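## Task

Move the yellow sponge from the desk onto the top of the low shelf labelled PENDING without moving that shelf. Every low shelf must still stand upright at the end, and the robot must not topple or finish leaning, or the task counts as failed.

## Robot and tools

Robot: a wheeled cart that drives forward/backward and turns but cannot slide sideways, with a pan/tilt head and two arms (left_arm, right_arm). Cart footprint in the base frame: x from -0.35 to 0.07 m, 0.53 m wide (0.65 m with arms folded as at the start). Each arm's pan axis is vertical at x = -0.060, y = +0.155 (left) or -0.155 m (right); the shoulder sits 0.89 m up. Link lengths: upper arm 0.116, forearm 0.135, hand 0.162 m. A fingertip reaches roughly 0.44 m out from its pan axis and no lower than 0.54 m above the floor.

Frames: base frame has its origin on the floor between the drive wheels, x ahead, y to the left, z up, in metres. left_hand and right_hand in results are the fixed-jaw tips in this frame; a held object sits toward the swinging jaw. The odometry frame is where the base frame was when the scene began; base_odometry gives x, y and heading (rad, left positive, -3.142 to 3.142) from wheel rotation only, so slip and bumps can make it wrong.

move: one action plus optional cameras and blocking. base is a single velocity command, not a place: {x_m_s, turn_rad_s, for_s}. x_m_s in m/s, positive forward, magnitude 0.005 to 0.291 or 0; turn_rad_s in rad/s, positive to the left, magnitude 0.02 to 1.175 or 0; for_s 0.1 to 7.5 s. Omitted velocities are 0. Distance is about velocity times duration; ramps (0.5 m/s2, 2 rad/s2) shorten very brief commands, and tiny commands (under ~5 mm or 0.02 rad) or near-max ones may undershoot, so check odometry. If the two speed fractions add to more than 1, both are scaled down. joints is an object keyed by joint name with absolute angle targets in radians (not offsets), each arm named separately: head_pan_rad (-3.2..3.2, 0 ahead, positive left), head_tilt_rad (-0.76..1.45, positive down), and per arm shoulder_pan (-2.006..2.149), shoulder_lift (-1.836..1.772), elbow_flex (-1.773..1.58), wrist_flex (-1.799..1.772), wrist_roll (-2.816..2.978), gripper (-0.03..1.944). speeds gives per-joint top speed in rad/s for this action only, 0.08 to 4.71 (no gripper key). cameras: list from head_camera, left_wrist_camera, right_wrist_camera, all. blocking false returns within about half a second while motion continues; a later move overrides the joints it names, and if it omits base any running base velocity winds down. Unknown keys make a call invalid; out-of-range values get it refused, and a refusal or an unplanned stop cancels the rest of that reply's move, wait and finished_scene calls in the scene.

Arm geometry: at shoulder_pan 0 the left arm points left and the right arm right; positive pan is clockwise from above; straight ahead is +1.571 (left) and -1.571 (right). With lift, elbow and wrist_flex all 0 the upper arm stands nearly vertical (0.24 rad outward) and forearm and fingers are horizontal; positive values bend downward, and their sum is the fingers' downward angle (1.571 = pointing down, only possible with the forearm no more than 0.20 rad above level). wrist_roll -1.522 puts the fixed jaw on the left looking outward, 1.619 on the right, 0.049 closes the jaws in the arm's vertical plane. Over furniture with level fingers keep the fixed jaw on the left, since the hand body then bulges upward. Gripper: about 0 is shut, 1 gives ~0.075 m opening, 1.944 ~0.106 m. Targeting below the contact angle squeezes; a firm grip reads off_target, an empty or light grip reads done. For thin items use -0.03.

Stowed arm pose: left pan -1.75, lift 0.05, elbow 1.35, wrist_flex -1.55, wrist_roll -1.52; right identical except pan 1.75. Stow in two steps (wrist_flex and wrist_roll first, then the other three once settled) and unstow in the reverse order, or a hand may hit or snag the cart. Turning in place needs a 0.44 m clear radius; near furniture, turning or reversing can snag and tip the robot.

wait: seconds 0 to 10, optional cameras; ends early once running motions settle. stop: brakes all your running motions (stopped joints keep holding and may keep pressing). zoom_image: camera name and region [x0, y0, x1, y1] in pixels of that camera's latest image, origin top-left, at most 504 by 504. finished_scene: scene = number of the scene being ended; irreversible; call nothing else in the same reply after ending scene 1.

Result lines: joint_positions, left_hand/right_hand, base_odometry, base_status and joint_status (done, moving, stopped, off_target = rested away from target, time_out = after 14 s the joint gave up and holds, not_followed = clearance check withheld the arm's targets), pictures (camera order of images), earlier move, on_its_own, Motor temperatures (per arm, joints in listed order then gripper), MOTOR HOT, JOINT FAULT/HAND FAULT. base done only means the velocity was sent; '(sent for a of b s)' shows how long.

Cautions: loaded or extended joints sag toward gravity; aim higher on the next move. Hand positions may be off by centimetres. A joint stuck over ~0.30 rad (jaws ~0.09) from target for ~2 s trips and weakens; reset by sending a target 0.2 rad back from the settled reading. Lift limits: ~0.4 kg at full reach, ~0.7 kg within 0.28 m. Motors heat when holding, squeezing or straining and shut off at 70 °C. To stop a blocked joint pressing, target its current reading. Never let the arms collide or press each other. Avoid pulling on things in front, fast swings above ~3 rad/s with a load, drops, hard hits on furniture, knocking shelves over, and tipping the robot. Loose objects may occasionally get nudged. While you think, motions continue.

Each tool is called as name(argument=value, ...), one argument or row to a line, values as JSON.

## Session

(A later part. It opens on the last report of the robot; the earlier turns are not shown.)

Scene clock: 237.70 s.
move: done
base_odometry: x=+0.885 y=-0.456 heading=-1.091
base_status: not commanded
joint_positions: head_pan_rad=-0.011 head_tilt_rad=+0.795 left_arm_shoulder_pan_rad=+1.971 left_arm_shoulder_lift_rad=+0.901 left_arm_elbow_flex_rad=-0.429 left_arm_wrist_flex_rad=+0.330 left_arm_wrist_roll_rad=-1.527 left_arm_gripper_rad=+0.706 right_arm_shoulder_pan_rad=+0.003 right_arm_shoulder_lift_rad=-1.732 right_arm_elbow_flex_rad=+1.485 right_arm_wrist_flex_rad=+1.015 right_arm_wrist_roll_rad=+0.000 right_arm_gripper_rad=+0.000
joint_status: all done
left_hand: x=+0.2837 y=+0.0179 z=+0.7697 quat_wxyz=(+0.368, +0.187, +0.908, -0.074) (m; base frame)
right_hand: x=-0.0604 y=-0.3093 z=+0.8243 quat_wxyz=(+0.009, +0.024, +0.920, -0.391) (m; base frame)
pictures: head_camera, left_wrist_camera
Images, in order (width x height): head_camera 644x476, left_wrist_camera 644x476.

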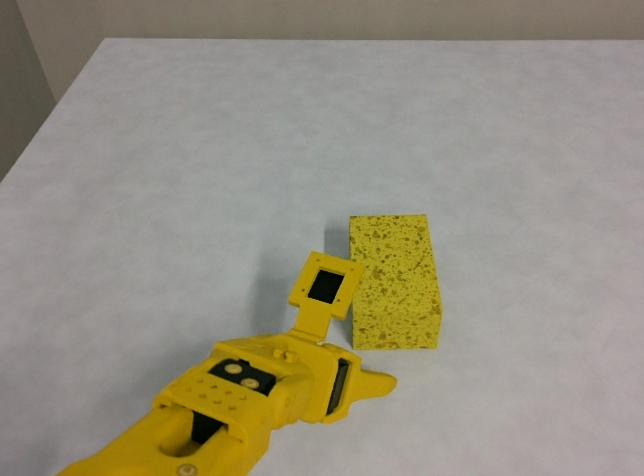

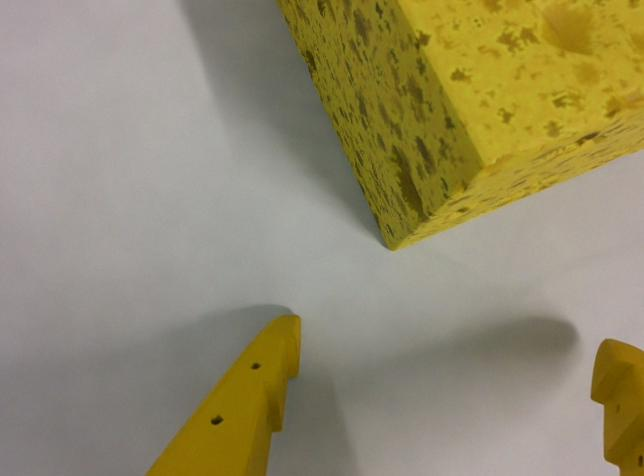

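move(
  joints={"left_arm_shoulder_lift_rad":0.4,"left_arm_elbow_flex_rad":-0.8,"left_arm_wrist_flex_rad":0.3,"left_arm_gripper_rad":1.93},
  base={"x_m_s":-0.15,"for_s":0.9},
)

move(
  joints={"left_arm_shoulder_pan_rad":1.571},
  base={"turn_rad_s":0.5,"for_s":0.9},
)

move(
  base={"x_m_s":-0.2,"for_s":2.05},
)

move(
  base={"turn_rad_s":-0.5,"for_s":0.9},
  cameras=["head_camera"],
)

Scene clock: 272.93 s.
move: done
base_odometry: x=+0.822 y=-0.335 heading=-1.092
base_status: done (sent for 0.9 of 0.9 s)
joint_positions: head_pan_rad=-0.011 head_tilt_rad=+0.795 left_arm_shoulder_pan_rad=+1.970 left_arm_shoulder_lift_rad=+0.461 left_arm_elbow_flex_rad=-0.766 left_arm_wrist_flex_rad=+0.313 left_arm_wrist_roll_rad=-1.527 left_arm_gripper_rad=+1.922 right_arm_shoulder_pan_rad=-0.002 right_arm_shoulder_lift_rad=-1.732 right_arm_elbow_flex_rad=+1.485 right_arm_wrist_flex_rad=+1.015 right_arm_wrist_roll_rad=+0.000 right_arm_gripper_rad=+0.000
joint_status: all done
left_hand: x=+0.3053 y=+0.0094 z=+1.0265 quat_wxyz=(+0.691, +0.142, +0.695, -0.138) (m; base frame)
right_hand: x=-0.0597 y=-0.3093 z=+0.8243 quat_wxyz=(+0.010, +0.021, +0.920, -0.390) (m; base frame)
pictures: none

Scene clock: 274.47 s.
move: done
base_odometry: x=+0.822 y=-0.335 heading=-0.640
base_status: done (sent for 0.9 of 0.9 s)
joint_positions: head_pan_rad=-0.011 head_tilt_rad=+0.795 left_arm_shoulder_pan_rad=+1.576 left_arm_shoulder_lift_rad=+0.461 left_arm_elbow_flex_rad=-0.766 left_arm_wrist_flex_rad=+0.313 left_arm_wrist_roll_rad=-1.527 left_arm_gripper_rad=+1.922 right_arm_shoulder_pan_rad=-0.002 right_arm_shoulder_lift_rad=-1.732 right_arm_elbow_flex_rad=+1.485 right_arm_wrist_flex_rad=+1.015 right_arm_wrist_roll_rad=+0.000 right_arm_gripper_rad=+0.000
joint_status: all done
left_hand: x=+0.3332 y=+0.1609 z=+1.0265 quat_wxyz=(+0.704, +0.003, +0.710, +0.000) (m; base frame)
right_hand: x=-0.0597 y=-0.3093 z=+0.8243 quat_wxyz=(+0.010, +0.021, +0.920, -0.390) (m; base frame)
pictures: none

Scene clock: 277.70 s.
move: done
base_odometry: x=+0.490 y=-0.089 heading=-0.638
base_status: done (sent for 2.07 of 2.07 s)
joint_positions: head_pan_rad=-0.011 head_tilt_rad=+0.795 left_arm_shoulder_pan_rad=+1.576 left_arm_shoulder_lift_rad=+0.461 left_arm_elbow_flex_rad=-0.766 left_arm_wrist_flex_rad=+0.313 left_arm_wrist_roll_rad=-1.527 left_arm_gripper_rad=+1.922 right_arm_shoulder_pan_rad=-0.004 right_arm_shoulder_lift_rad=-1.732 right_arm_elbow_flex_rad=+1.485 right_arm_wrist_flex_rad=+1.015 right_arm_wrist_roll_rad=+0.000 right_arm_gripper_rad=+0.000
joint_status: not commanded
left_hand: x=+0.3332 y=+0.1609 z=+1.0265 quat_wxyz=(+0.704, +0.003, +0.710, +0.000) (m; base frame)
right_hand: x=-0.0595 y=-0.3093 z=+0.8243 quat_wxyz=(+0.010, +0.021, +0.920, -0.390) (m; base frame)
pictures: none

Scene clock: 279.43 s.
move: done
base_odometry: x=+0.490 y=-0.089 heading=-1.090
base_status: done (sent for 0.9 of 0.9 s)
joint_positions: head_pan_rad=-0.011 head_tilt_rad=+0.795 left_arm_shoulder_pan_rad=+1.572 left_arm_shoulder_lift_rad=+0.461 left_arm_elbow_flex_rad=-0.766 left_arm_wrist_flex_rad=+0.313 left_arm_wrist_roll_rad=-1.527 left_arm_gripper_rad=+1.922 right_arm_shoulder_pan_rad=+0.003 right_arm_shoulder_lift_rad=-1.732 right_arm_elbow_flex_rad=+1.485 right_arm_wrist_flex_rad=+1.015 right_arm_wrist_roll_rad=+0.000 right_arm_gripper_rad=+0.000
joint_status: not commanded
left_hand: x=+0.3331 y=+0.1621 z=+1.0265 quat_wxyz=(+0.704, +0.002, +0.710, +0.001) (m; base frame)
right_hand: x=-0.0604 y=-0.3093 z=+0.8243 quat_wxyz=(+0.009, +0.024, +0.920, -0.391) (m; base frame)
pictures: head_camera
Images, in order (width x height): head_camera 644x476.

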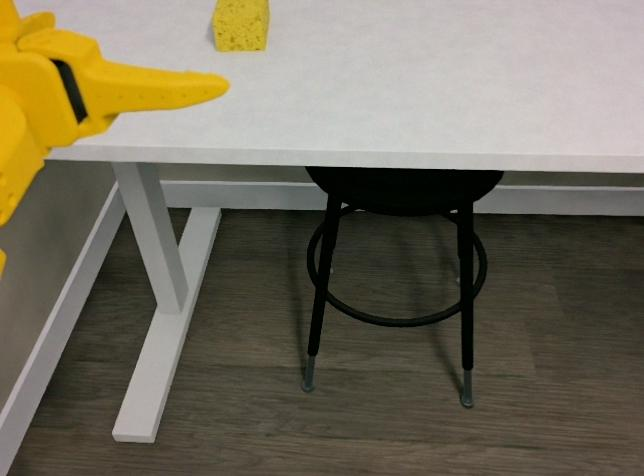

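move(
  base={"x_m_s":0.2,"for_s":2.5},
  joints={"left_arm_shoulder_pan_rad":1.53,"left_arm_shoulder_lift_rad":0.9},
  cameras=["head_camera","left_wrist_camera"],
)

Scene clock: 290.87 s.
move: done
base_odometry: x=+0.720 y=-0.533 heading=-1.091
base_status: done (sent for 2.5 of 2.5 s)
joint_positions: head_pan_rad=-0.011 head_tilt_rad=+0.795 left_arm_shoulder_pan_rad=+1.536 left_arm_shoulder_lift_rad=+0.918 left_arm_elbow_flex_rad=-0.770 left_arm_wrist_flex_rad=+0.313 left_arm_wrist_roll_rad=-1.527 left_arm_gripper_rad=+1.922 right_arm_shoulder_pan_rad=+0.001 right_arm_shoulder_lift_rad=-1.732 right_arm_elbow_flex_rad=+1.485 right_arm_wrist_flex_rad=+1.015 right_arm_wrist_roll_rad=+0.000 right_arm_gripper_rad=+0.000
joint_status: all done
left_hand: x=+0.3541 y=+0.1773 z=+0.8537 quat_wxyz=(+0.526, -0.013, +0.850, +0.011) (m; base frame)
right_hand: x=-0.0602 y=-0.3093 z=+0.8243 quat_wxyz=(+0.009, +0.023, +0.920, -0.391) (m; base frame)
pictures: head_camera, left_wrist_camera
Images, in order (width x height): head_camera 644x476, left_wrist_camera 644x476.

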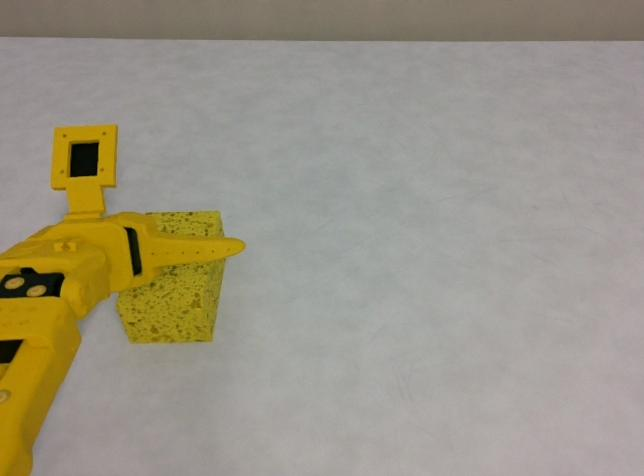

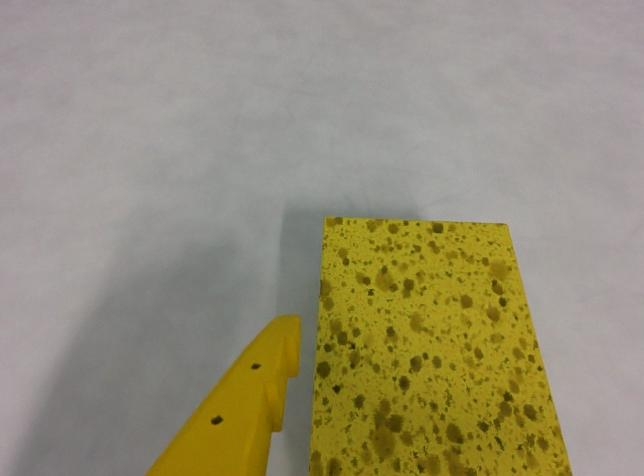

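move(
  joints={"left_arm_shoulder_lift_rad":1.14},
  speeds={"left_arm_shoulder_lift_rad":0.5},
)

move(
  joints={"left_arm_gripper_rad":0.7},
  cameras=["head_camera","left_wrist_camera"],
)

Scene clock: 298.63 s.
move: done
base_odometry: x=+0.720 y=-0.533 heading=-1.091
base_status: not commanded
joint_positions: head_pan_rad=-0.011 head_tilt_rad=+0.795 left_arm_shoulder_pan_rad=+1.536 left_arm_shoulder_lift_rad=+1.146 left_arm_elbow_flex_rad=-0.777 left_arm_wrist_flex_rad=+0.307 left_arm_wrist_roll_rad=-1.527 left_arm_gripper_rad=+1.922 right_arm_shoulder_pan_rad=+0.001 right_arm_shoulder_lift_rad=-1.732 right_arm_elbow_flex_rad=+1.485 right_arm_wrist_flex_rad=+1.015 right_arm_wrist_roll_rad=+0.000 right_arm_gripper_rad=+0.000
joint_status: all done
left_hand: x=+0.3367 y=+0.1767 z=+0.7704 quat_wxyz=(+0.432, -0.014, +0.902, +0.009) (m; base frame)
right_hand: x=-0.0602 y=-0.3093 z=+0.8243 quat_wxyz=(+0.009, +0.023, +0.920, -0.391) (m; base frame)
pictures: none

Scene clock: 299.77 s.
move: off_target
base_odometry: x=+0.720 y=-0.533 heading=-1.091
base_status: not commanded
joint_positions: head_pan_rad=-0.011 head_tilt_rad=+0.795 left_arm_shoulder_pan_rad=+1.536 left_arm_shoulder_lift_rad=+1.146 left_arm_elbow_flex_rad=-0.780 left_arm_wrist_flex_rad=+0.301 left_arm_wrist_roll_rad=-1.527 left_arm_gripper_rad=+0.850 right_arm_shoulder_pan_rad=+0.001 right_arm_shoulder_lift_rad=-1.732 right_arm_elbow_flex_rad=+1.485 right_arm_wrist_flex_rad=+1.015 right_arm_wrist_roll_rad=+0.000 right_arm_gripper_rad=+0.000
joint_status: left_arm_gripper_rad off_target (ended at +0.850, target +0.700)
left_hand: x=+0.3378 y=+0.1767 z=+0.7719 quat_wxyz=(+0.436, -0.014, +0.900, +0.009) (m; base frame)
right_hand: x=-0.0602 y=-0.3093 z=+0.8243 quat_wxyz=(+0.009, +0.023, +0.920, -0.391) (m; base frame)
pictures: head_camera, left_wrist_camera
Images, in order (width x height): head_camera 644x476, left_wrist_camera 644x476.

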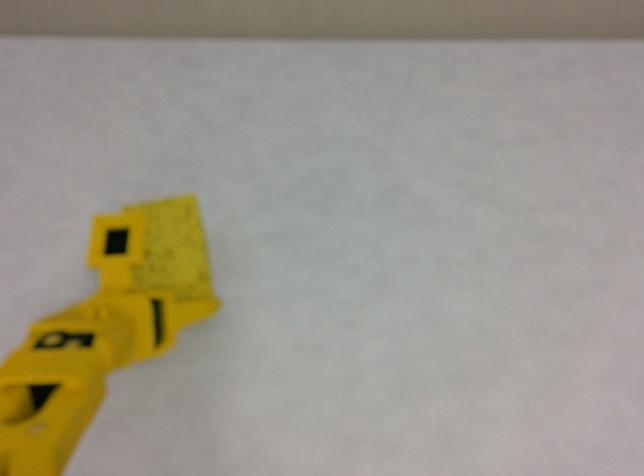

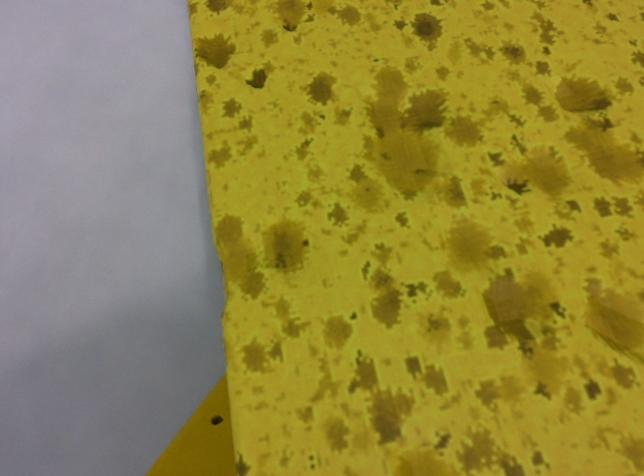

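move(
  joints={"left_arm_gripper_rad":0.76,"left_arm_shoulder_lift_rad":0.5,"left_arm_shoulder_pan_rad":1.571},
  speeds={"left_arm_shoulder_lift_rad":0.6,"left_arm_shoulder_pan_rad":0.3},
  cameras=["head_camera","left_wrist_camera"],
)

Scene clock: 306.77 s.
move: off_target
base_odometry: x=+0.720 y=-0.533 heading=-1.091
base_status: not commanded
joint_positions: head_pan_rad=-0.011 head_tilt_rad=+0.795 left_arm_shoulder_pan_rad=+1.563 left_arm_shoulder_lift_rad=+0.571 left_arm_elbow_flex_rad=-0.780 left_arm_wrist_flex_rad=+0.306 left_arm_wrist_roll_rad=-1.527 left_arm_gripper_rad=+0.850 right_arm_shoulder_pan_rad=+0.001 right_arm_shoulder_lift_rad=-1.732 right_arm_elbow_flex_rad=+1.485 right_arm_wrist_flex_rad=+1.015 right_arm_wrist_roll_rad=+0.000 right_arm_gripper_rad=+0.000
joint_status: left_arm_gripper_rad off_target (ended at +0.850, target +0.760); the others done
left_hand: x=+0.3454 y=+0.1658 z=+0.9910 quat_wxyz=(+0.672, -0.001, +0.740, +0.004) (m; base frame)
right_hand: x=-0.0602 y=-0.3093 z=+0.8243 quat_wxyz=(+0.009, +0.023, +0.920, -0.391) (m; base frame)
pictures: head_camera, left_wrist_camera
Images, in order (width x height): head_camera 644x476, left_wrist_camera 644x476.

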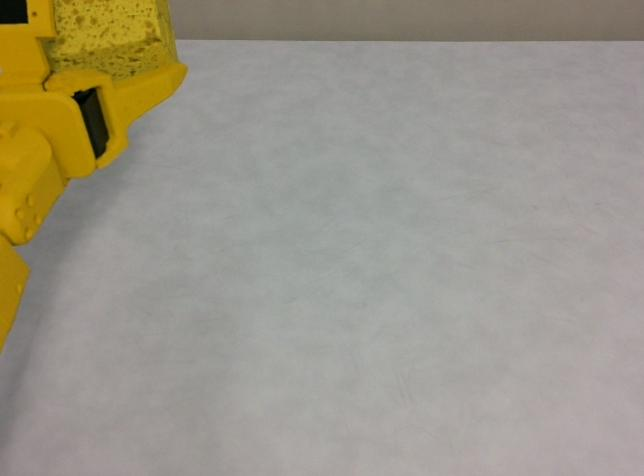

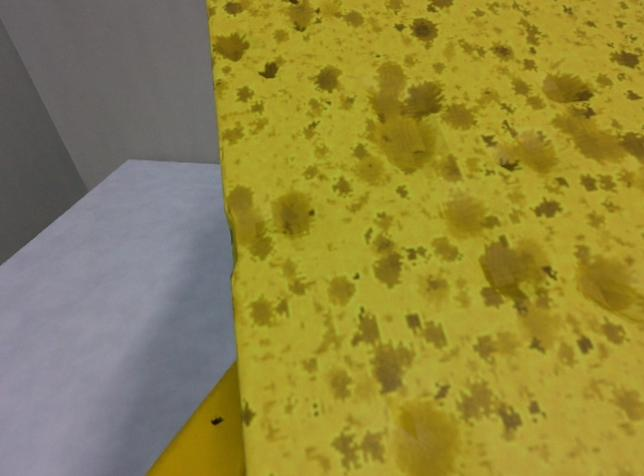

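move(
  joints={"left_arm_shoulder_lift_rad":0.0,"head_tilt_rad":0.15},
  speeds={"left_arm_shoulder_lift_rad":0.6},
  base={"x_m_s":-0.24,"for_s":1.8},
)

move(
  base={"turn_rad_s":-0.7,"for_s":4.1},
  cameras=["head_camera","left_wrist_camera"],
)

Scene clock: 319.63 s.
move: done
base_odometry: x=+0.521 y=-0.150 heading=-1.090
base_status: done (sent for 1.8 of 1.8 s)
joint_positions: head_pan_rad=-0.011 head_tilt_rad=+0.161 left_arm_shoulder_pan_rad=+1.563 left_arm_shoulder_lift_rad=+0.045 left_arm_elbow_flex_rad=-0.780 left_arm_wrist_flex_rad=+0.306 left_arm_wrist_roll_rad=-1.527 left_arm_gripper_rad=+0.850 right_arm_shoulder_pan_rad=-0.002 right_arm_shoulder_lift_rad=-1.732 right_arm_elbow_flex_rad=+1.485 right_arm_wrist_flex_rad=+1.015 right_arm_wrist_roll_rad=+0.000 right_arm_gripper_rad=+0.000
joint_status: all done
left_hand: x=+0.2460 y=+0.1650 z=+1.1662 quat_wxyz=(+0.842, -0.001, +0.540, +0.005) (m; base frame)
right_hand: x=-0.0597 y=-0.3093 z=+0.8243 quat_wxyz=(+0.010, +0.021, +0.920, -0.390) (m; base frame)
pictures: none

Scene clock: 324.47 s.
move: done
base_odometry: x=+0.521 y=-0.149 heading=+2.324
base_status: done (sent for 4.1 of 4.1 s)
joint_positions: head_pan_rad=-0.011 head_tilt_rad=+0.161 left_arm_shoulder_pan_rad=+1.571 left_arm_shoulder_lift_rad=+0.045 left_arm_elbow_flex_rad=-0.780 left_arm_wrist_flex_rad=+0.306 left_arm_wrist_roll_rad=-1.527 left_arm_gripper_rad=+0.850 right_arm_shoulder_pan_rad=+0.004 right_arm_shoulder_lift_rad=-1.732 right_arm_elbow_flex_rad=+1.485 right_arm_wrist_flex_rad=+1.015 right_arm_wrist_roll_rad=+0.000 right_arm_gripper_rad=+0.000
joint_status: not commanded
left_hand: x=+0.2460 y=+0.1627 z=+1.1662 quat_wxyz=(+0.842, +0.001, +0.540, +0.002) (m; base frame)
right_hand: x=-0.0607 y=-0.3093 z=+0.8243 quat_wxyz=(+0.009, +0.024, +0.920, -0.391) (m; base frame)
pictures: head_camera, left_wrist_camera
Images, in order (width x height): head_camera 644x476, left_wrist_camera 644x476.

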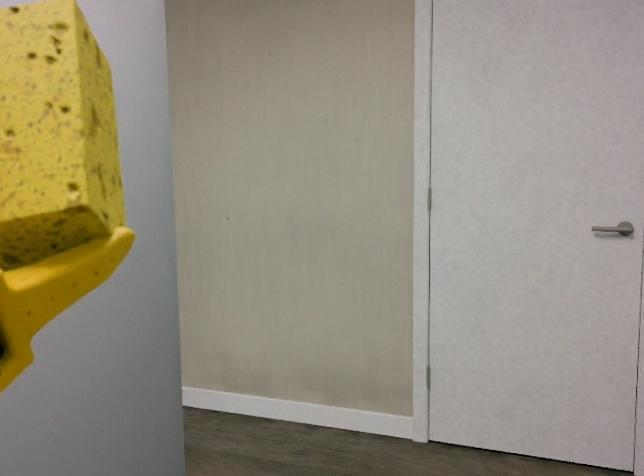

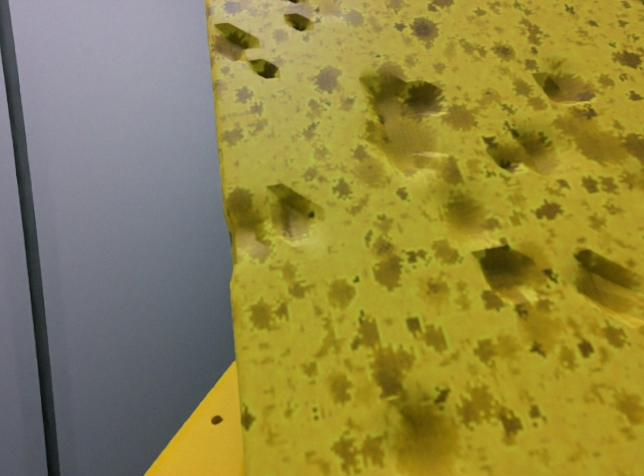

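move(
  base={"turn_rad_s":-0.2,"for_s":0.73},
)

move(
  base={"x_m_s":0.25,"for_s":7.2},
  cameras=["head_camera"],
)

Scene clock: 338.67 s.
move: done
base_odometry: x=+0.521 y=-0.149 heading=+2.177
base_status: done (sent for 0.73 of 0.73 s)
joint_positions: head_pan_rad=-0.011 head_tilt_rad=+0.161 left_arm_shoulder_pan_rad=+1.572 left_arm_shoulder_lift_rad=+0.045 left_arm_elbow_flex_rad=-0.780 left_arm_wrist_flex_rad=+0.306 left_arm_wrist_roll_rad=-1.527 left_arm_gripper_rad=+0.850 right_arm_shoulder_pan_rad=+0.003 right_arm_shoulder_lift_rad=-1.732 right_arm_elbow_flex_rad=+1.485 right_arm_wrist_flex_rad=+1.015 right_arm_wrist_roll_rad=+0.000 right_arm_gripper_rad=+0.000
joint_status: not commanded
left_hand: x=+0.2460 y=+0.1622 z=+1.1662 quat_wxyz=(+0.842, +0.002, +0.540, +0.001) (m; base frame)
right_hand: x=-0.0604 y=-0.3093 z=+0.8243 quat_wxyz=(+0.009, +0.024, +0.920, -0.391) (m; base frame)
pictures: none

Scene clock: 346.97 s.
move: done
base_odometry: x=-0.505 y=+1.331 heading=+2.179
base_status: done (sent for 7.2 of 7.2 s)
joint_positions: head_pan_rad=-0.011 head_tilt_rad=+0.161 left_arm_shoulder_pan_rad=+1.572 left_arm_shoulder_lift_rad=+0.044 left_arm_elbow_flex_rad=-0.780 left_arm_wrist_flex_rad=+0.306 left_arm_wrist_roll_rad=-1.527 left_arm_gripper_rad=+0.850 right_arm_shoulder_pan_rad=+0.000 right_arm_shoulder_lift_rad=-1.732 right_arm_elbow_flex_rad=+1.485 right_arm_wrist_flex_rad=+1.015 right_arm_wrist_roll_rad=+0.000 right_arm_gripper_rad=+0.000
joint_status: not commanded
left_hand: x=+0.2456 y=+0.1622 z=+1.1666 quat_wxyz=(+0.842, +0.002, +0.540, +0.001) (m; base frame)
right_hand: x=-0.0599 y=-0.3093 z=+0.8243 quat_wxyz=(+0.010, +0.022, +0.920, -0.391) (m; base frame)
pictures: head_camera
Images, in order (width x height): head_camera 644x476.

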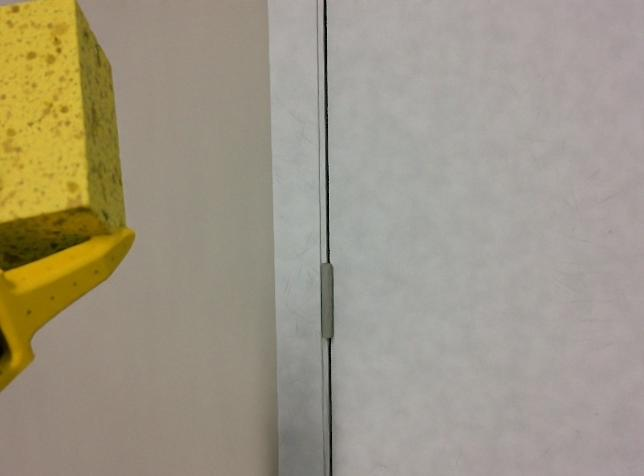

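move(
  joints={"head_pan_rad":1.3,"head_tilt_rad":0.35},
  cameras=["head_camera"],
)

move(
  joints={"head_pan_rad":0.4,"head_tilt_rad":0.7},
  cameras=["head_camera"],
)

Scene clock: 356.63 s.
move: done
base_odometry: x=-0.505 y=+1.331 heading=+2.179
base_status: not commanded
joint_positions: head_pan_rad=+1.290 head_tilt_rad=+0.342 left_arm_shoulder_pan_rad=+1.572 left_arm_shoulder_lift_rad=+0.044 left_arm_elbow_flex_rad=-0.780 left_arm_wrist_flex_rad=+0.306 left_arm_wrist_roll_rad=-1.527 left_arm_gripper_rad=+0.850 right_arm_shoulder_pan_rad=+0.000 right_arm_shoulder_lift_rad=-1.732 right_arm_elbow_flex_rad=+1.485 right_arm_wrist_flex_rad=+1.015 right_arm_wrist_roll_rad=+0.000 right_arm_gripper_rad=+0.000
joint_status: all done
left_hand: x=+0.2456 y=+0.1622 z=+1.1666 quat_wxyz=(+0.842, +0.002, +0.540, +0.001) (m; base frame)
right_hand: x=-0.0599 y=-0.3093 z=+0.8243 quat_wxyz=(+0.010, +0.022, +0.920, -0.391) (m; base frame)
pictures: head_camera
Images, in order (width x height): head_camera 644x476.

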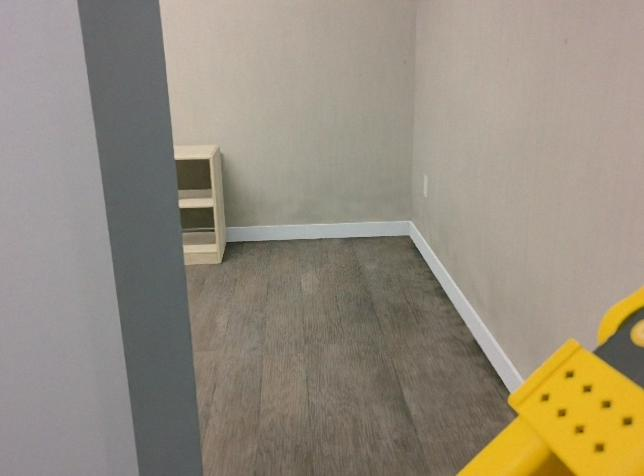

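Scene clock: 358.03 s.
move: done
base_odometry: x=-0.505 y=+1.331 heading=+2.179
base_status: not commanded
joint_positions: head_pan_rad=+0.410 head_tilt_rad=+0.693 left_arm_shoulder_pan_rad=+1.572 left_arm_shoulder_lift_rad=+0.044 left_arm_elbow_flex_rad=-0.780 left_arm_wrist_flex_rad=+0.306 left_arm_wrist_roll_rad=-1.527 left_arm_gripper_rad=+0.850 right_arm_shoulder_pan_rad=+0.000 right_arm_shoulder_lift_rad=-1.732 right_arm_elbow_flex_rad=+1.485 right_arm_wrist_flex_rad=+1.015 right_arm_wrist_roll_rad=+0.000 right_arm_gripper_rad=+0.000
joint_status: all done
left_hand: x=+0.2456 y=+0.1622 z=+1.1666 quat_wxyz=(+0.842, +0.002, +0.540, +0.001) (m; base frame)
right_hand: x=-0.0599 y=-0.3093 z=+0.8243 quat_wxyz=(+0.010, +0.022, +0.920, -0.391) (m; base frame)
pictures: head_camera
Images, in order (width x height): head_camera 644x476.

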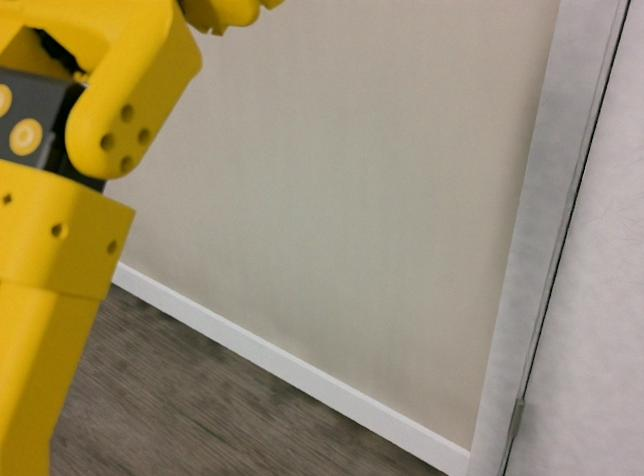

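move(
  base={"x_m_s":0.15,"for_s":1.65},
)

move(
  base={"turn_rad_s":0.6,"for_s":2.37},
  joints={"head_pan_rad":0.0,"head_tilt_rad":0.5},
  cameras=["head_camera"],
)

move(
  joints={"head_pan_rad":0.5,"head_tilt_rad":0.1},
  cameras=["head_camera"],
)

Scene clock: 384.67 s.
move: done
base_odometry: x=-0.647 y=+1.536 heading=+2.177
base_status: done (sent for 1.67 of 1.67 s)
joint_positions: head_pan_rad=+0.409 head_tilt_rad=+0.693 left_arm_shoulder_pan_rad=+1.572 left_arm_shoulder_lift_rad=+0.044 left_arm_elbow_flex_rad=-0.780 left_arm_wrist_flex_rad=+0.306 left_arm_wrist_roll_rad=-1.527 left_arm_gripper_rad=+0.850 right_arm_shoulder_pan_rad=+0.000 right_arm_shoulder_lift_rad=-1.732 right_arm_elbow_flex_rad=+1.485 right_arm_wrist_flex_rad=+1.015 right_arm_wrist_roll_rad=+0.000 right_arm_gripper_rad=+0.000
joint_status: not commanded
left_hand: x=+0.2456 y=+0.1622 z=+1.1666 quat_wxyz=(+0.842, +0.002, +0.540, +0.001) (m; base frame)
right_hand: x=-0.0599 y=-0.3093 z=+0.8243 quat_wxyz=(+0.010, +0.022, +0.920, -0.391) (m; base frame)
pictures: none

Scene clock: 387.73 s.
move: done
base_odometry: x=-0.647 y=+1.536 heading=-2.687
base_status: done (sent for 2.37 of 2.37 s)
joint_positions: head_pan_rad=+0.009 head_tilt_rad=+0.513 left_arm_shoulder_pan_rad=+1.566 left_arm_shoulder_lift_rad=+0.044 left_arm_elbow_flex_rad=-0.780 left_arm_wrist_flex_rad=+0.306 left_arm_wrist_roll_rad=-1.527 left_arm_gripper_rad=+0.850 right_arm_shoulder_pan_rad=-0.002 right_arm_shoulder_lift_rad=-1.732 right_arm_elbow_flex_rad=+1.485 right_arm_wrist_flex_rad=+1.015 right_arm_wrist_roll_rad=+0.000 right_arm_gripper_rad=+0.000
joint_status: all done
left_hand: x=+0.2456 y=+0.1641 z=+1.1666 quat_wxyz=(+0.842, +0.000, +0.540, +0.004) (m; base frame)
right_hand: x=-0.0597 y=-0.3093 z=+0.8243 quat_wxyz=(+0.010, +0.021, +0.920, -0.390) (m; base frame)
pictures: head_camera
Images, in order (width x height): head_camera 644x476.

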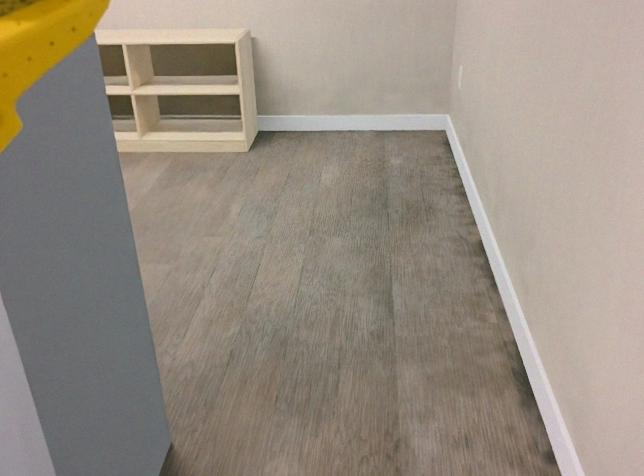

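Scene clock: 388.87 s.
move: done
base_odometry: x=-0.647 y=+1.536 heading=-2.687
base_status: not commanded
joint_positions: head_pan_rad=+0.489 head_tilt_rad=+0.111 left_arm_shoulder_pan_rad=+1.566 left_arm_shoulder_lift_rad=+0.044 left_arm_elbow_flex_rad=-0.780 left_arm_wrist_flex_rad=+0.306 left_arm_wrist_roll_rad=-1.527 left_arm_gripper_rad=+0.850 right_arm_shoulder_pan_rad=-0.002 right_arm_shoulder_lift_rad=-1.732 right_arm_elbow_flex_rad=+1.485 right_arm_wrist_flex_rad=+1.015 right_arm_wrist_roll_rad=+0.000 right_arm_gripper_rad=+0.000
joint_status: all done
left_hand: x=+0.2456 y=+0.1641 z=+1.1666 quat_wxyz=(+0.842, +0.000, +0.540, +0.004) (m; base frame)
right_hand: x=-0.0597 y=-0.3093 z=+0.8243 quat_wxyz=(+0.010, +0.021, +0.920, -0.390) (m; base frame)
pictures: head_camera
Images, in order (width x height): head_camera 644x476.

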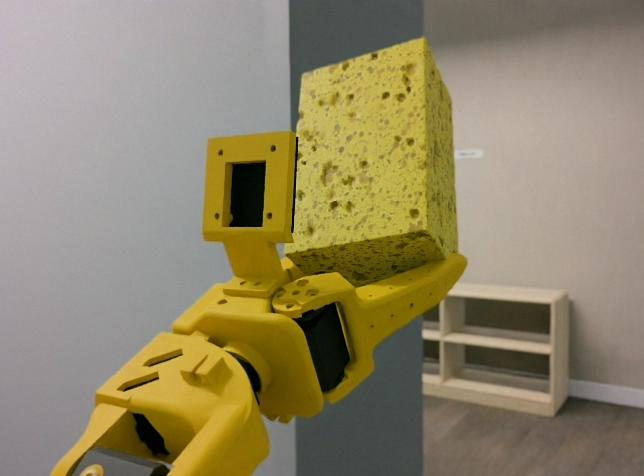

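move(
  base={"x_m_s":0.24,"for_s":5.6},
  joints={"head_pan_rad":0.45,"head_tilt_rad":0.15},
  cameras=["head_camera"],
)

Scene clock: 404.43 s.
move: done
base_odometry: x=-1.854 y=+0.944 heading=-2.686
base_status: done (sent for 5.6 of 5.6 s)
joint_positions: head_pan_rad=+0.459 head_tilt_rad=+0.142 left_arm_shoulder_pan_rad=+1.566 left_arm_shoulder_lift_rad=+0.044 left_arm_elbow_flex_rad=-0.780 left_arm_wrist_flex_rad=+0.306 left_arm_wrist_roll_rad=-1.527 left_arm_gripper_rad=+0.850 right_arm_shoulder_pan_rad=+0.003 right_arm_shoulder_lift_rad=-1.732 right_arm_elbow_flex_rad=+1.485 right_arm_wrist_flex_rad=+1.015 right_arm_wrist_roll_rad=+0.000 right_arm_gripper_rad=+0.000
joint_status: all done
left_hand: x=+0.2456 y=+0.1641 z=+1.1666 quat_wxyz=(+0.842, +0.000, +0.540, +0.004) (m; base frame)
right_hand: x=-0.0604 y=-0.3093 z=+0.8243 quat_wxyz=(+0.009, +0.024, +0.920, -0.391) (m; base frame)
pictures: head_camera
Images, in order (width x height): head_camera 644x476.

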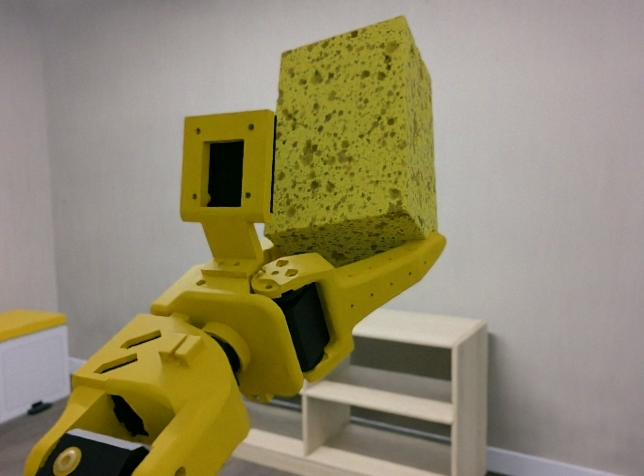

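move(
  base={"turn_rad_s":0.5,"for_s":1.1},
  joints={"head_pan_rad":-0.25,"head_tilt_rad":0.1},
  cameras=["head_camera"],
)

Scene clock: 413.37 s.
move: done
base_odometry: x=-1.854 y=+0.944 heading=-2.137
base_status: done (sent for 1.1 of 1.1 s)
joint_positions: head_pan_rad=-0.241 head_tilt_rad=+0.111 left_arm_shoulder_pan_rad=+1.566 left_arm_shoulder_lift_rad=+0.044 left_arm_elbow_flex_rad=-0.780 left_arm_wrist_flex_rad=+0.306 left_arm_wrist_roll_rad=-1.527 left_arm_gripper_rad=+0.850 right_arm_shoulder_pan_rad=-0.002 right_arm_shoulder_lift_rad=-1.732 right_arm_elbow_flex_rad=+1.485 right_arm_wrist_flex_rad=+1.015 right_arm_wrist_roll_rad=+0.000 right_arm_gripper_rad=+0.000
joint_status: all done
left_hand: x=+0.2456 y=+0.1641 z=+1.1666 quat_wxyz=(+0.842, +0.000, +0.540, +0.004) (m; base frame)
right_hand: x=-0.0597 y=-0.3093 z=+0.8243 quat_wxyz=(+0.010, +0.021, +0.920, -0.390) (m; base frame)
pictures: head_camera
Images, in order (width x height): head_camera 644x476.

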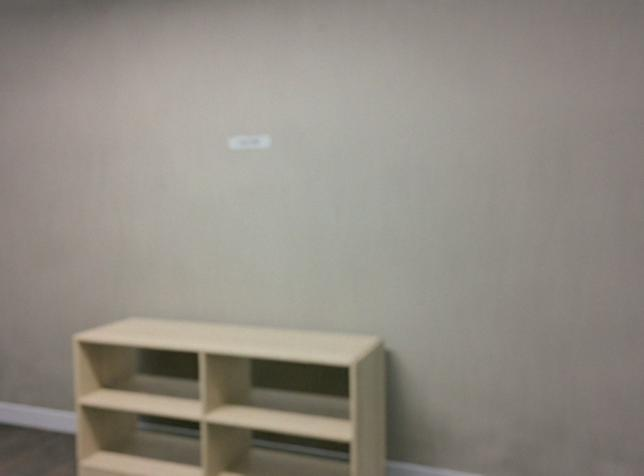

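move(
  cameras=["head_camera"],
)

zoom_image(
  camera="head_camera",
  region=[200, 120, 300, 165],
)

Scene clock: 418.43 s.
Motor temperatures (°C): left_arm=[28 30 28 29 29 30] | right_arm=[29 26 26 26 28 26]
base_odometry: x=-1.854 y=+0.944 heading=-2.137
base_status: done (sent for 1.1 of 1.1 s)
joint_positions: head_pan_rad=-0.241 head_tilt_rad=+0.111 left_arm_shoulder_pan_rad=+1.566 left_arm_shoulder_lift_rad=+0.044 left_arm_elbow_flex_rad=-0.780 left_arm_wrist_flex_rad=+0.306 left_arm_wrist_roll_rad=-1.527 left_arm_gripper_rad=+0.850 right_arm_shoulder_pan_rad=-0.002 right_arm_shoulder_lift_rad=-1.732 right_arm_elbow_flex_rad=+1.485 right_arm_wrist_flex_rad=+1.015 right_arm_wrist_roll_rad=+0.000 right_arm_gripper_rad=+0.000
joint_status: all done
left_hand: x=+0.2456 y=+0.1641 z=+1.1666 quat_wxyz=(+0.842, +0.000, +0.540, +0.004) (m; base frame)
right_hand: x=-0.0597 y=-0.3093 z=+0.8243 quat_wxyz=(+0.010, +0.021, +0.920, -0.390) (m; base frame)
pictures: head_camera
Images, in order (width x height): head_camera 644x476.

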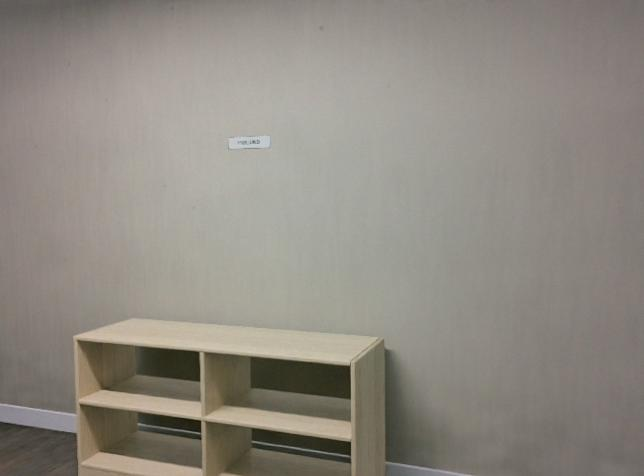

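Scaled by 5.040.

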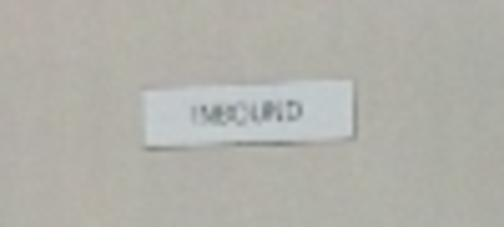

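move(
  base={"turn_rad_s":0.7,"for_s":1.6},
  joints={"head_pan_rad":-0.3,"head_tilt_rad":0.1},
)

wait(
  seconds=0.3,
  cameras=["head_camera"],
)

move(
  joints={"head_pan_rad":1.5},
)

wait(
  seconds=0.3,
  cameras=["head_camera"],
)

Scene clock: 428.20 s.
move: done
base_odometry: x=-1.854 y=+0.944 heading=-1.018
base_status: done (sent for 1.6 of 1.6 s)
joint_positions: head_pan_rad=-0.291 head_tilt_rad=+0.111 left_arm_shoulder_pan_rad=+1.565 left_arm_shoulder_lift_rad=+0.044 left_arm_elbow_flex_rad=-0.780 left_arm_wrist_flex_rad=+0.306 left_arm_wrist_roll_rad=-1.527 left_arm_gripper_rad=+0.850 right_arm_shoulder_pan_rad=-0.005 right_arm_shoulder_lift_rad=-1.732 right_arm_elbow_flex_rad=+1.485 right_arm_wrist_flex_rad=+1.015 right_arm_wrist_roll_rad=+0.000 right_arm_gripper_rad=+0.000
joint_status: all done
left_hand: x=+0.2456 y=+0.1646 z=+1.1666 quat_wxyz=(+0.842, +0.000, +0.540, +0.005) (m; base frame)
right_hand: x=-0.0592 y=-0.3093 z=+0.8243 quat_wxyz=(+0.010, +0.020, +0.920, -0.390) (m; base frame)
pictures: none

Scene clock: 428.50 s.
base_odometry: x=-1.854 y=+0.944 heading=-1.018
base_status: done (sent for 1.6 of 1.6 s)
joint_positions: head_pan_rad=-0.291 head_tilt_rad=+0.111 left_arm_shoulder_pan_rad=+1.565 left_arm_shoulder_lift_rad=+0.044 left_arm_elbow_flex_rad=-0.780 left_arm_wrist_flex_rad=+0.306 left_arm_wrist_roll_rad=-1.527 left_arm_gripper_rad=+0.850 right_arm_shoulder_pan_rad=-0.005 right_arm_shoulder_lift_rad=-1.732 right_arm_elbow_flex_rad=+1.485 right_arm_wrist_flex_rad=+1.015 right_arm_wrist_roll_rad=+0.000 right_arm_gripper_rad=+0.000
joint_status: all done
left_hand: x=+0.2456 y=+0.1646 z=+1.1666 quat_wxyz=(+0.842, +0.000, +0.540, +0.005) (m; base frame)
right_hand: x=-0.0592 y=-0.3093 z=+0.8243 quat_wxyz=(+0.010, +0.020, +0.920, -0.390) (m; base frame)
wait: 0.30 s; at rest by 0.27 s
pictures: head_camera
Images, in order (width x height): head_camera 644x476.

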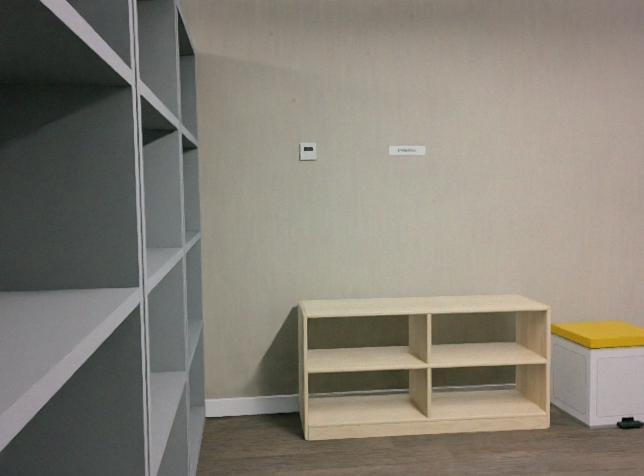

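Scene clock: 430.50 s.
move: done
base_odometry: x=-1.854 y=+0.944 heading=-1.018
base_status: not commanded
joint_positions: head_pan_rad=+1.489 head_tilt_rad=+0.111 left_arm_shoulder_pan_rad=+1.565 left_arm_shoulder_lift_rad=+0.044 left_arm_elbow_flex_rad=-0.780 left_arm_wrist_flex_rad=+0.306 left_arm_wrist_roll_rad=-1.527 left_arm_gripper_rad=+0.850 right_arm_shoulder_pan_rad=-0.005 right_arm_shoulder_lift_rad=-1.732 right_arm_elbow_flex_rad=+1.485 right_arm_wrist_flex_rad=+1.015 right_arm_wrist_roll_rad=+0.000 right_arm_gripper_rad=+0.000
joint_status: all done
left_hand: x=+0.2456 y=+0.1646 z=+1.1666 quat_wxyz=(+0.842, +0.000, +0.540, +0.005) (m; base frame)
right_hand: x=-0.0592 y=-0.3093 z=+0.8243 quat_wxyz=(+0.010, +0.020, +0.920, -0.390) (m; base frame)
pictures: none

Scene clock: 430.80 s.
base_odometry: x=-1.854 y=+0.944 heading=-1.018
base_status: not commanded
joint_positions: head_pan_rad=+1.489 head_tilt_rad=+0.111 left_arm_shoulder_pan_rad=+1.565 left_arm_shoulder_lift_rad=+0.044 left_arm_elbow_flex_rad=-0.780 left_arm_wrist_flex_rad=+0.306 left_arm_wrist_roll_rad=-1.527 left_arm_gripper_rad=+0.850 right_arm_shoulder_pan_rad=-0.005 right_arm_shoulder_lift_rad=-1.732 right_arm_elbow_flex_rad=+1.485 right_arm_wrist_flex_rad=+1.015 right_arm_wrist_roll_rad=+0.000 right_arm_gripper_rad=+0.000
joint_status: all done
left_hand: x=+0.2456 y=+0.1646 z=+1.1666 quat_wxyz=(+0.842, +0.000, +0.540, +0.005) (m; base frame)
right_hand: x=-0.0592 y=-0.3093 z=+0.8243 quat_wxyz=(+0.010, +0.020, +0.920, -0.390) (m; base frame)
wait: 0.30 s; at rest by 0.27 s
pictures: head_camera
Images, in order (width x height): head_camera 644x476.

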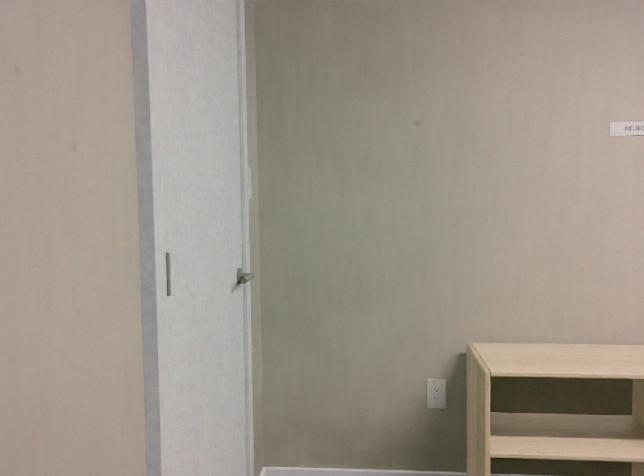

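move(
  base={"turn_rad_s":-0.5,"for_s":1.45},
  joints={"head_pan_rad":0.4,"head_tilt_rad":0.05},
)

move(
  base={"x_m_s":0.265,"for_s":7.5},
)

move(
  base={"turn_rad_s":0.5,"for_s":1.28},
  joints={"head_pan_rad":-0.1,"head_tilt_rad":0.1},
)

wait(
  seconds=0.3,
  cameras=["head_camera"],
)

Scene clock: 447.83 s.
move: done
base_odometry: x=-1.853 y=+0.944 heading=-1.750
base_status: done (sent for 1.47 of 1.47 s)
joint_positions: head_pan_rad=+0.410 head_tilt_rad=+0.061 left_arm_shoulder_pan_rad=+1.565 left_arm_shoulder_lift_rad=+0.044 left_arm_elbow_flex_rad=-0.780 left_arm_wrist_flex_rad=+0.306 left_arm_wrist_roll_rad=-1.527 left_arm_gripper_rad=+0.850 right_arm_shoulder_pan_rad=+0.003 right_arm_shoulder_lift_rad=-1.732 right_arm_elbow_flex_rad=+1.485 right_arm_wrist_flex_rad=+1.015 right_arm_wrist_roll_rad=+0.000 right_arm_gripper_rad=+0.000
joint_status: all done
left_hand: x=+0.2456 y=+0.1646 z=+1.1666 quat_wxyz=(+0.842, +0.000, +0.540, +0.005) (m; base frame)
right_hand: x=-0.0604 y=-0.3093 z=+0.8243 quat_wxyz=(+0.009, +0.024, +0.920, -0.391) (m; base frame)
pictures: none

Scene clock: 456.53 s.
move: done
base_odometry: x=-2.208 y=-1.012 heading=-1.751
base_status: done (sent for 7.5 of 7.5 s)
joint_positions: head_pan_rad=+0.410 head_tilt_rad=+0.061 left_arm_shoulder_pan_rad=+1.565 left_arm_shoulder_lift_rad=+0.044 left_arm_elbow_flex_rad=-0.780 left_arm_wrist_flex_rad=+0.306 left_arm_wrist_roll_rad=-1.527 left_arm_gripper_rad=+0.850 right_arm_shoulder_pan_rad=+0.003 right_arm_shoulder_lift_rad=-1.732 right_arm_elbow_flex_rad=+1.485 right_arm_wrist_flex_rad=+1.015 right_arm_wrist_roll_rad=+0.000 right_arm_gripper_rad=+0.000
joint_status: not commanded
left_hand: x=+0.2456 y=+0.1646 z=+1.1666 quat_wxyz=(+0.842, +0.000, +0.540, +0.005) (m; base frame)
right_hand: x=-0.0604 y=-0.3093 z=+0.8243 quat_wxyz=(+0.009, +0.024, +0.920, -0.391) (m; base frame)
pictures: none

Scene clock: 458.43 s.
move: done
base_odometry: x=-2.208 y=-1.012 heading=-1.117
base_status: done (sent for 1.27 of 1.27 s)
joint_positions: head_pan_rad=-0.091 head_tilt_rad=+0.091 left_arm_shoulder_pan_rad=+1.566 left_arm_shoulder_lift_rad=+0.044 left_arm_elbow_flex_rad=-0.780 left_arm_wrist_flex_rad=+0.306 left_arm_wrist_roll_rad=-1.527 left_arm_gripper_rad=+0.850 right_arm_shoulder_pan_rad=-0.004 right_arm_shoulder_lift_rad=-1.732 right_arm_elbow_flex_rad=+1.485 right_arm_wrist_flex_rad=+1.015 right_arm_wrist_roll_rad=+0.000 right_arm_gripper_rad=+0.000
joint_status: all done
left_hand: x=+0.2456 y=+0.1641 z=+1.1666 quat_wxyz=(+0.842, +0.000, +0.540, +0.004) (m; base frame)
right_hand: x=-0.0595 y=-0.3093 z=+0.8243 quat_wxyz=(+0.010, +0.021, +0.920, -0.390) (m; base frame)
pictures: none

Scene clock: 458.73 s.
base_odometry: x=-2.208 y=-1.012 heading=-1.117
base_status: done (sent for 1.27 of 1.27 s)
joint_positions: head_pan_rad=-0.091 head_tilt_rad=+0.091 left_arm_shoulder_pan_rad=+1.566 left_arm_shoulder_lift_rad=+0.044 left_arm_elbow_flex_rad=-0.780 left_arm_wrist_flex_rad=+0.306 left_arm_wrist_roll_rad=-1.527 left_arm_gripper_rad=+0.850 right_arm_shoulder_pan_rad=-0.004 right_arm_shoulder_lift_rad=-1.732 right_arm_elbow_flex_rad=+1.485 right_arm_wrist_flex_rad=+1.015 right_arm_wrist_roll_rad=+0.000 right_arm_gripper_rad=+0.000
joint_status: all done
left_hand: x=+0.2456 y=+0.1641 z=+1.1666 quat_wxyz=(+0.842, +0.000, +0.540, +0.004) (m; base frame)
right_hand: x=-0.0595 y=-0.3093 z=+0.8243 quat_wxyz=(+0.010, +0.021, +0.920, -0.390) (m; base frame)
wait: 0.30 s; at rest by 0.27 s
pictures: head_camera
Images, in order (width x height): head_camera 644x476.

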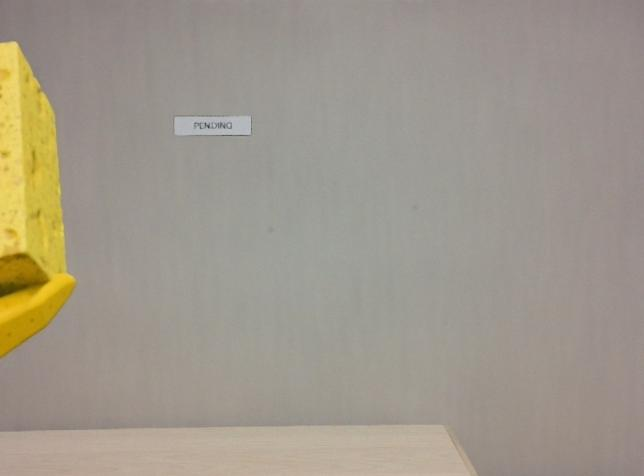

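move(
  joints={"head_pan_rad":-0.1,"head_tilt_rad":0.6},
)

wait(
  seconds=0.3,
  cameras=["head_camera"],
)

Scene clock: 464.93 s.
move: done
base_odometry: x=-2.208 y=-1.012 heading=-1.117
base_status: not commanded
joint_positions: head_pan_rad=-0.091 head_tilt_rad=+0.593 left_arm_shoulder_pan_rad=+1.566 left_arm_shoulder_lift_rad=+0.044 left_arm_elbow_flex_rad=-0.780 left_arm_wrist_flex_rad=+0.306 left_arm_wrist_roll_rad=-1.527 left_arm_gripper_rad=+0.850 right_arm_shoulder_pan_rad=-0.004 right_arm_shoulder_lift_rad=-1.732 right_arm_elbow_flex_rad=+1.485 right_arm_wrist_flex_rad=+1.015 right_arm_wrist_roll_rad=+0.000 right_arm_gripper_rad=+0.000
joint_status: all done
left_hand: x=+0.2456 y=+0.1641 z=+1.1666 quat_wxyz=(+0.842, +0.000, +0.540, +0.004) (m; base frame)
right_hand: x=-0.0595 y=-0.3093 z=+0.8243 quat_wxyz=(+0.010, +0.021, +0.920, -0.390) (m; base frame)
pictures: none

Scene clock: 465.23 s.
base_odometry: x=-2.208 y=-1.012 heading=-1.117
base_status: not commanded
joint_positions: head_pan_rad=-0.091 head_tilt_rad=+0.593 left_arm_shoulder_pan_rad=+1.566 left_arm_shoulder_lift_rad=+0.044 left_arm_elbow_flex_rad=-0.780 left_arm_wrist_flex_rad=+0.306 left_arm_wrist_roll_rad=-1.527 left_arm_gripper_rad=+0.850 right_arm_shoulder_pan_rad=-0.004 right_arm_shoulder_lift_rad=-1.732 right_arm_elbow_flex_rad=+1.485 right_arm_wrist_flex_rad=+1.015 right_arm_wrist_roll_rad=+0.000 right_arm_gripper_rad=+0.000
joint_status: all done
left_hand: x=+0.2456 y=+0.1641 z=+1.1666 quat_wxyz=(+0.842, +0.000, +0.540, +0.004) (m; base frame)
right_hand: x=-0.0595 y=-0.3093 z=+0.8243 quat_wxyz=(+0.010, +0.021, +0.920, -0.390) (m; base frame)
wait: 0.30 s; at rest by 0.27 s
pictures: head_camera
Images, in order (width x height): head_camera 644x476.

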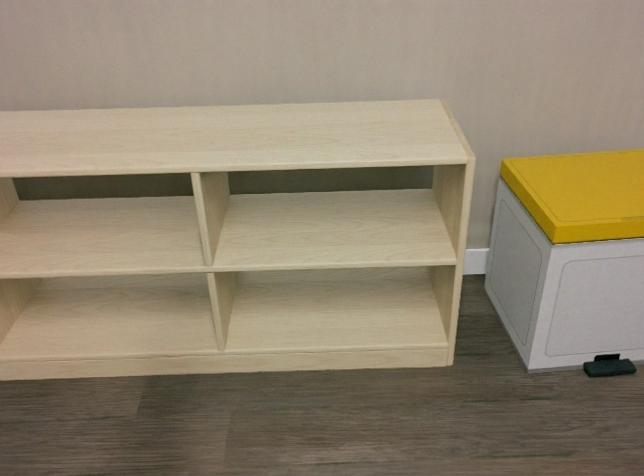

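move(
  base={"x_m_s":0.2,"for_s":4.1},
  joints={"head_pan_rad":0.0,"head_tilt_rad":1.0},
)

wait(
  seconds=0.3,
  cameras=["head_camera"],
)

Scene clock: 480.43 s.
move: done
base_odometry: x=-1.847 y=-1.749 heading=-1.117
base_status: done (sent for 4.1 of 4.1 s)
joint_positions: head_pan_rad=-0.011 head_tilt_rad=+0.994 left_arm_shoulder_pan_rad=+1.566 left_arm_shoulder_lift_rad=+0.042 left_arm_elbow_flex_rad=-0.780 left_arm_wrist_flex_rad=+0.306 left_arm_wrist_roll_rad=-1.527 left_arm_gripper_rad=+0.850 right_arm_shoulder_pan_rad=+0.001 right_arm_shoulder_lift_rad=-1.732 right_arm_elbow_flex_rad=+1.485 right_arm_wrist_flex_rad=+1.015 right_arm_wrist_roll_rad=+0.000 right_arm_gripper_rad=+0.000
joint_status: all done
left_hand: x=+0.2452 y=+0.1641 z=+1.1671 quat_wxyz=(+0.842, +0.000, +0.539, +0.004) (m; base frame)
right_hand: x=-0.0602 y=-0.3093 z=+0.8243 quat_wxyz=(+0.009, +0.023, +0.920, -0.391) (m; base frame)
pictures: none

Scene clock: 480.73 s.
base_odometry: x=-1.847 y=-1.749 heading=-1.117
base_status: done (sent for 4.1 of 4.1 s)
joint_positions: head_pan_rad=-0.011 head_tilt_rad=+0.994 left_arm_shoulder_pan_rad=+1.566 left_arm_shoulder_lift_rad=+0.042 left_arm_elbow_flex_rad=-0.780 left_arm_wrist_flex_rad=+0.306 left_arm_wrist_roll_rad=-1.527 left_arm_gripper_rad=+0.850 right_arm_shoulder_pan_rad=+0.001 right_arm_shoulder_lift_rad=-1.732 right_arm_elbow_flex_rad=+1.485 right_arm_wrist_flex_rad=+1.015 right_arm_wrist_roll_rad=+0.000 right_arm_gripper_rad=+0.000
joint_status: all done
left_hand: x=+0.2452 y=+0.1641 z=+1.1671 quat_wxyz=(+0.842, +0.000, +0.539, +0.004) (m; base frame)
right_hand: x=-0.0602 y=-0.3093 z=+0.8243 quat_wxyz=(+0.009, +0.023, +0.920, -0.391) (m; base frame)
wait: 0.30 s; at rest by 0.27 s
pictures: head_camera
Images, in order (width x height): head_camera 644x476.

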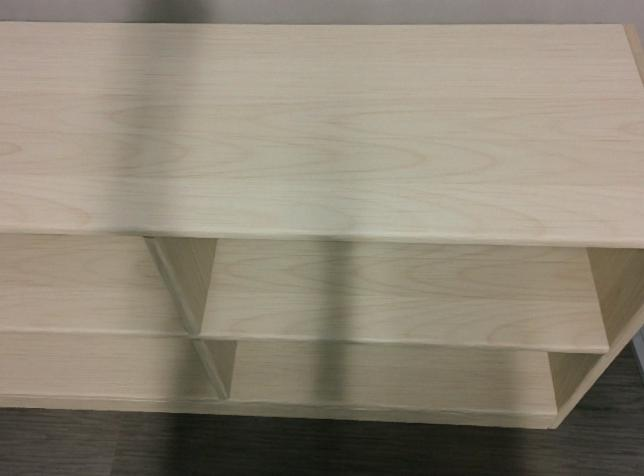

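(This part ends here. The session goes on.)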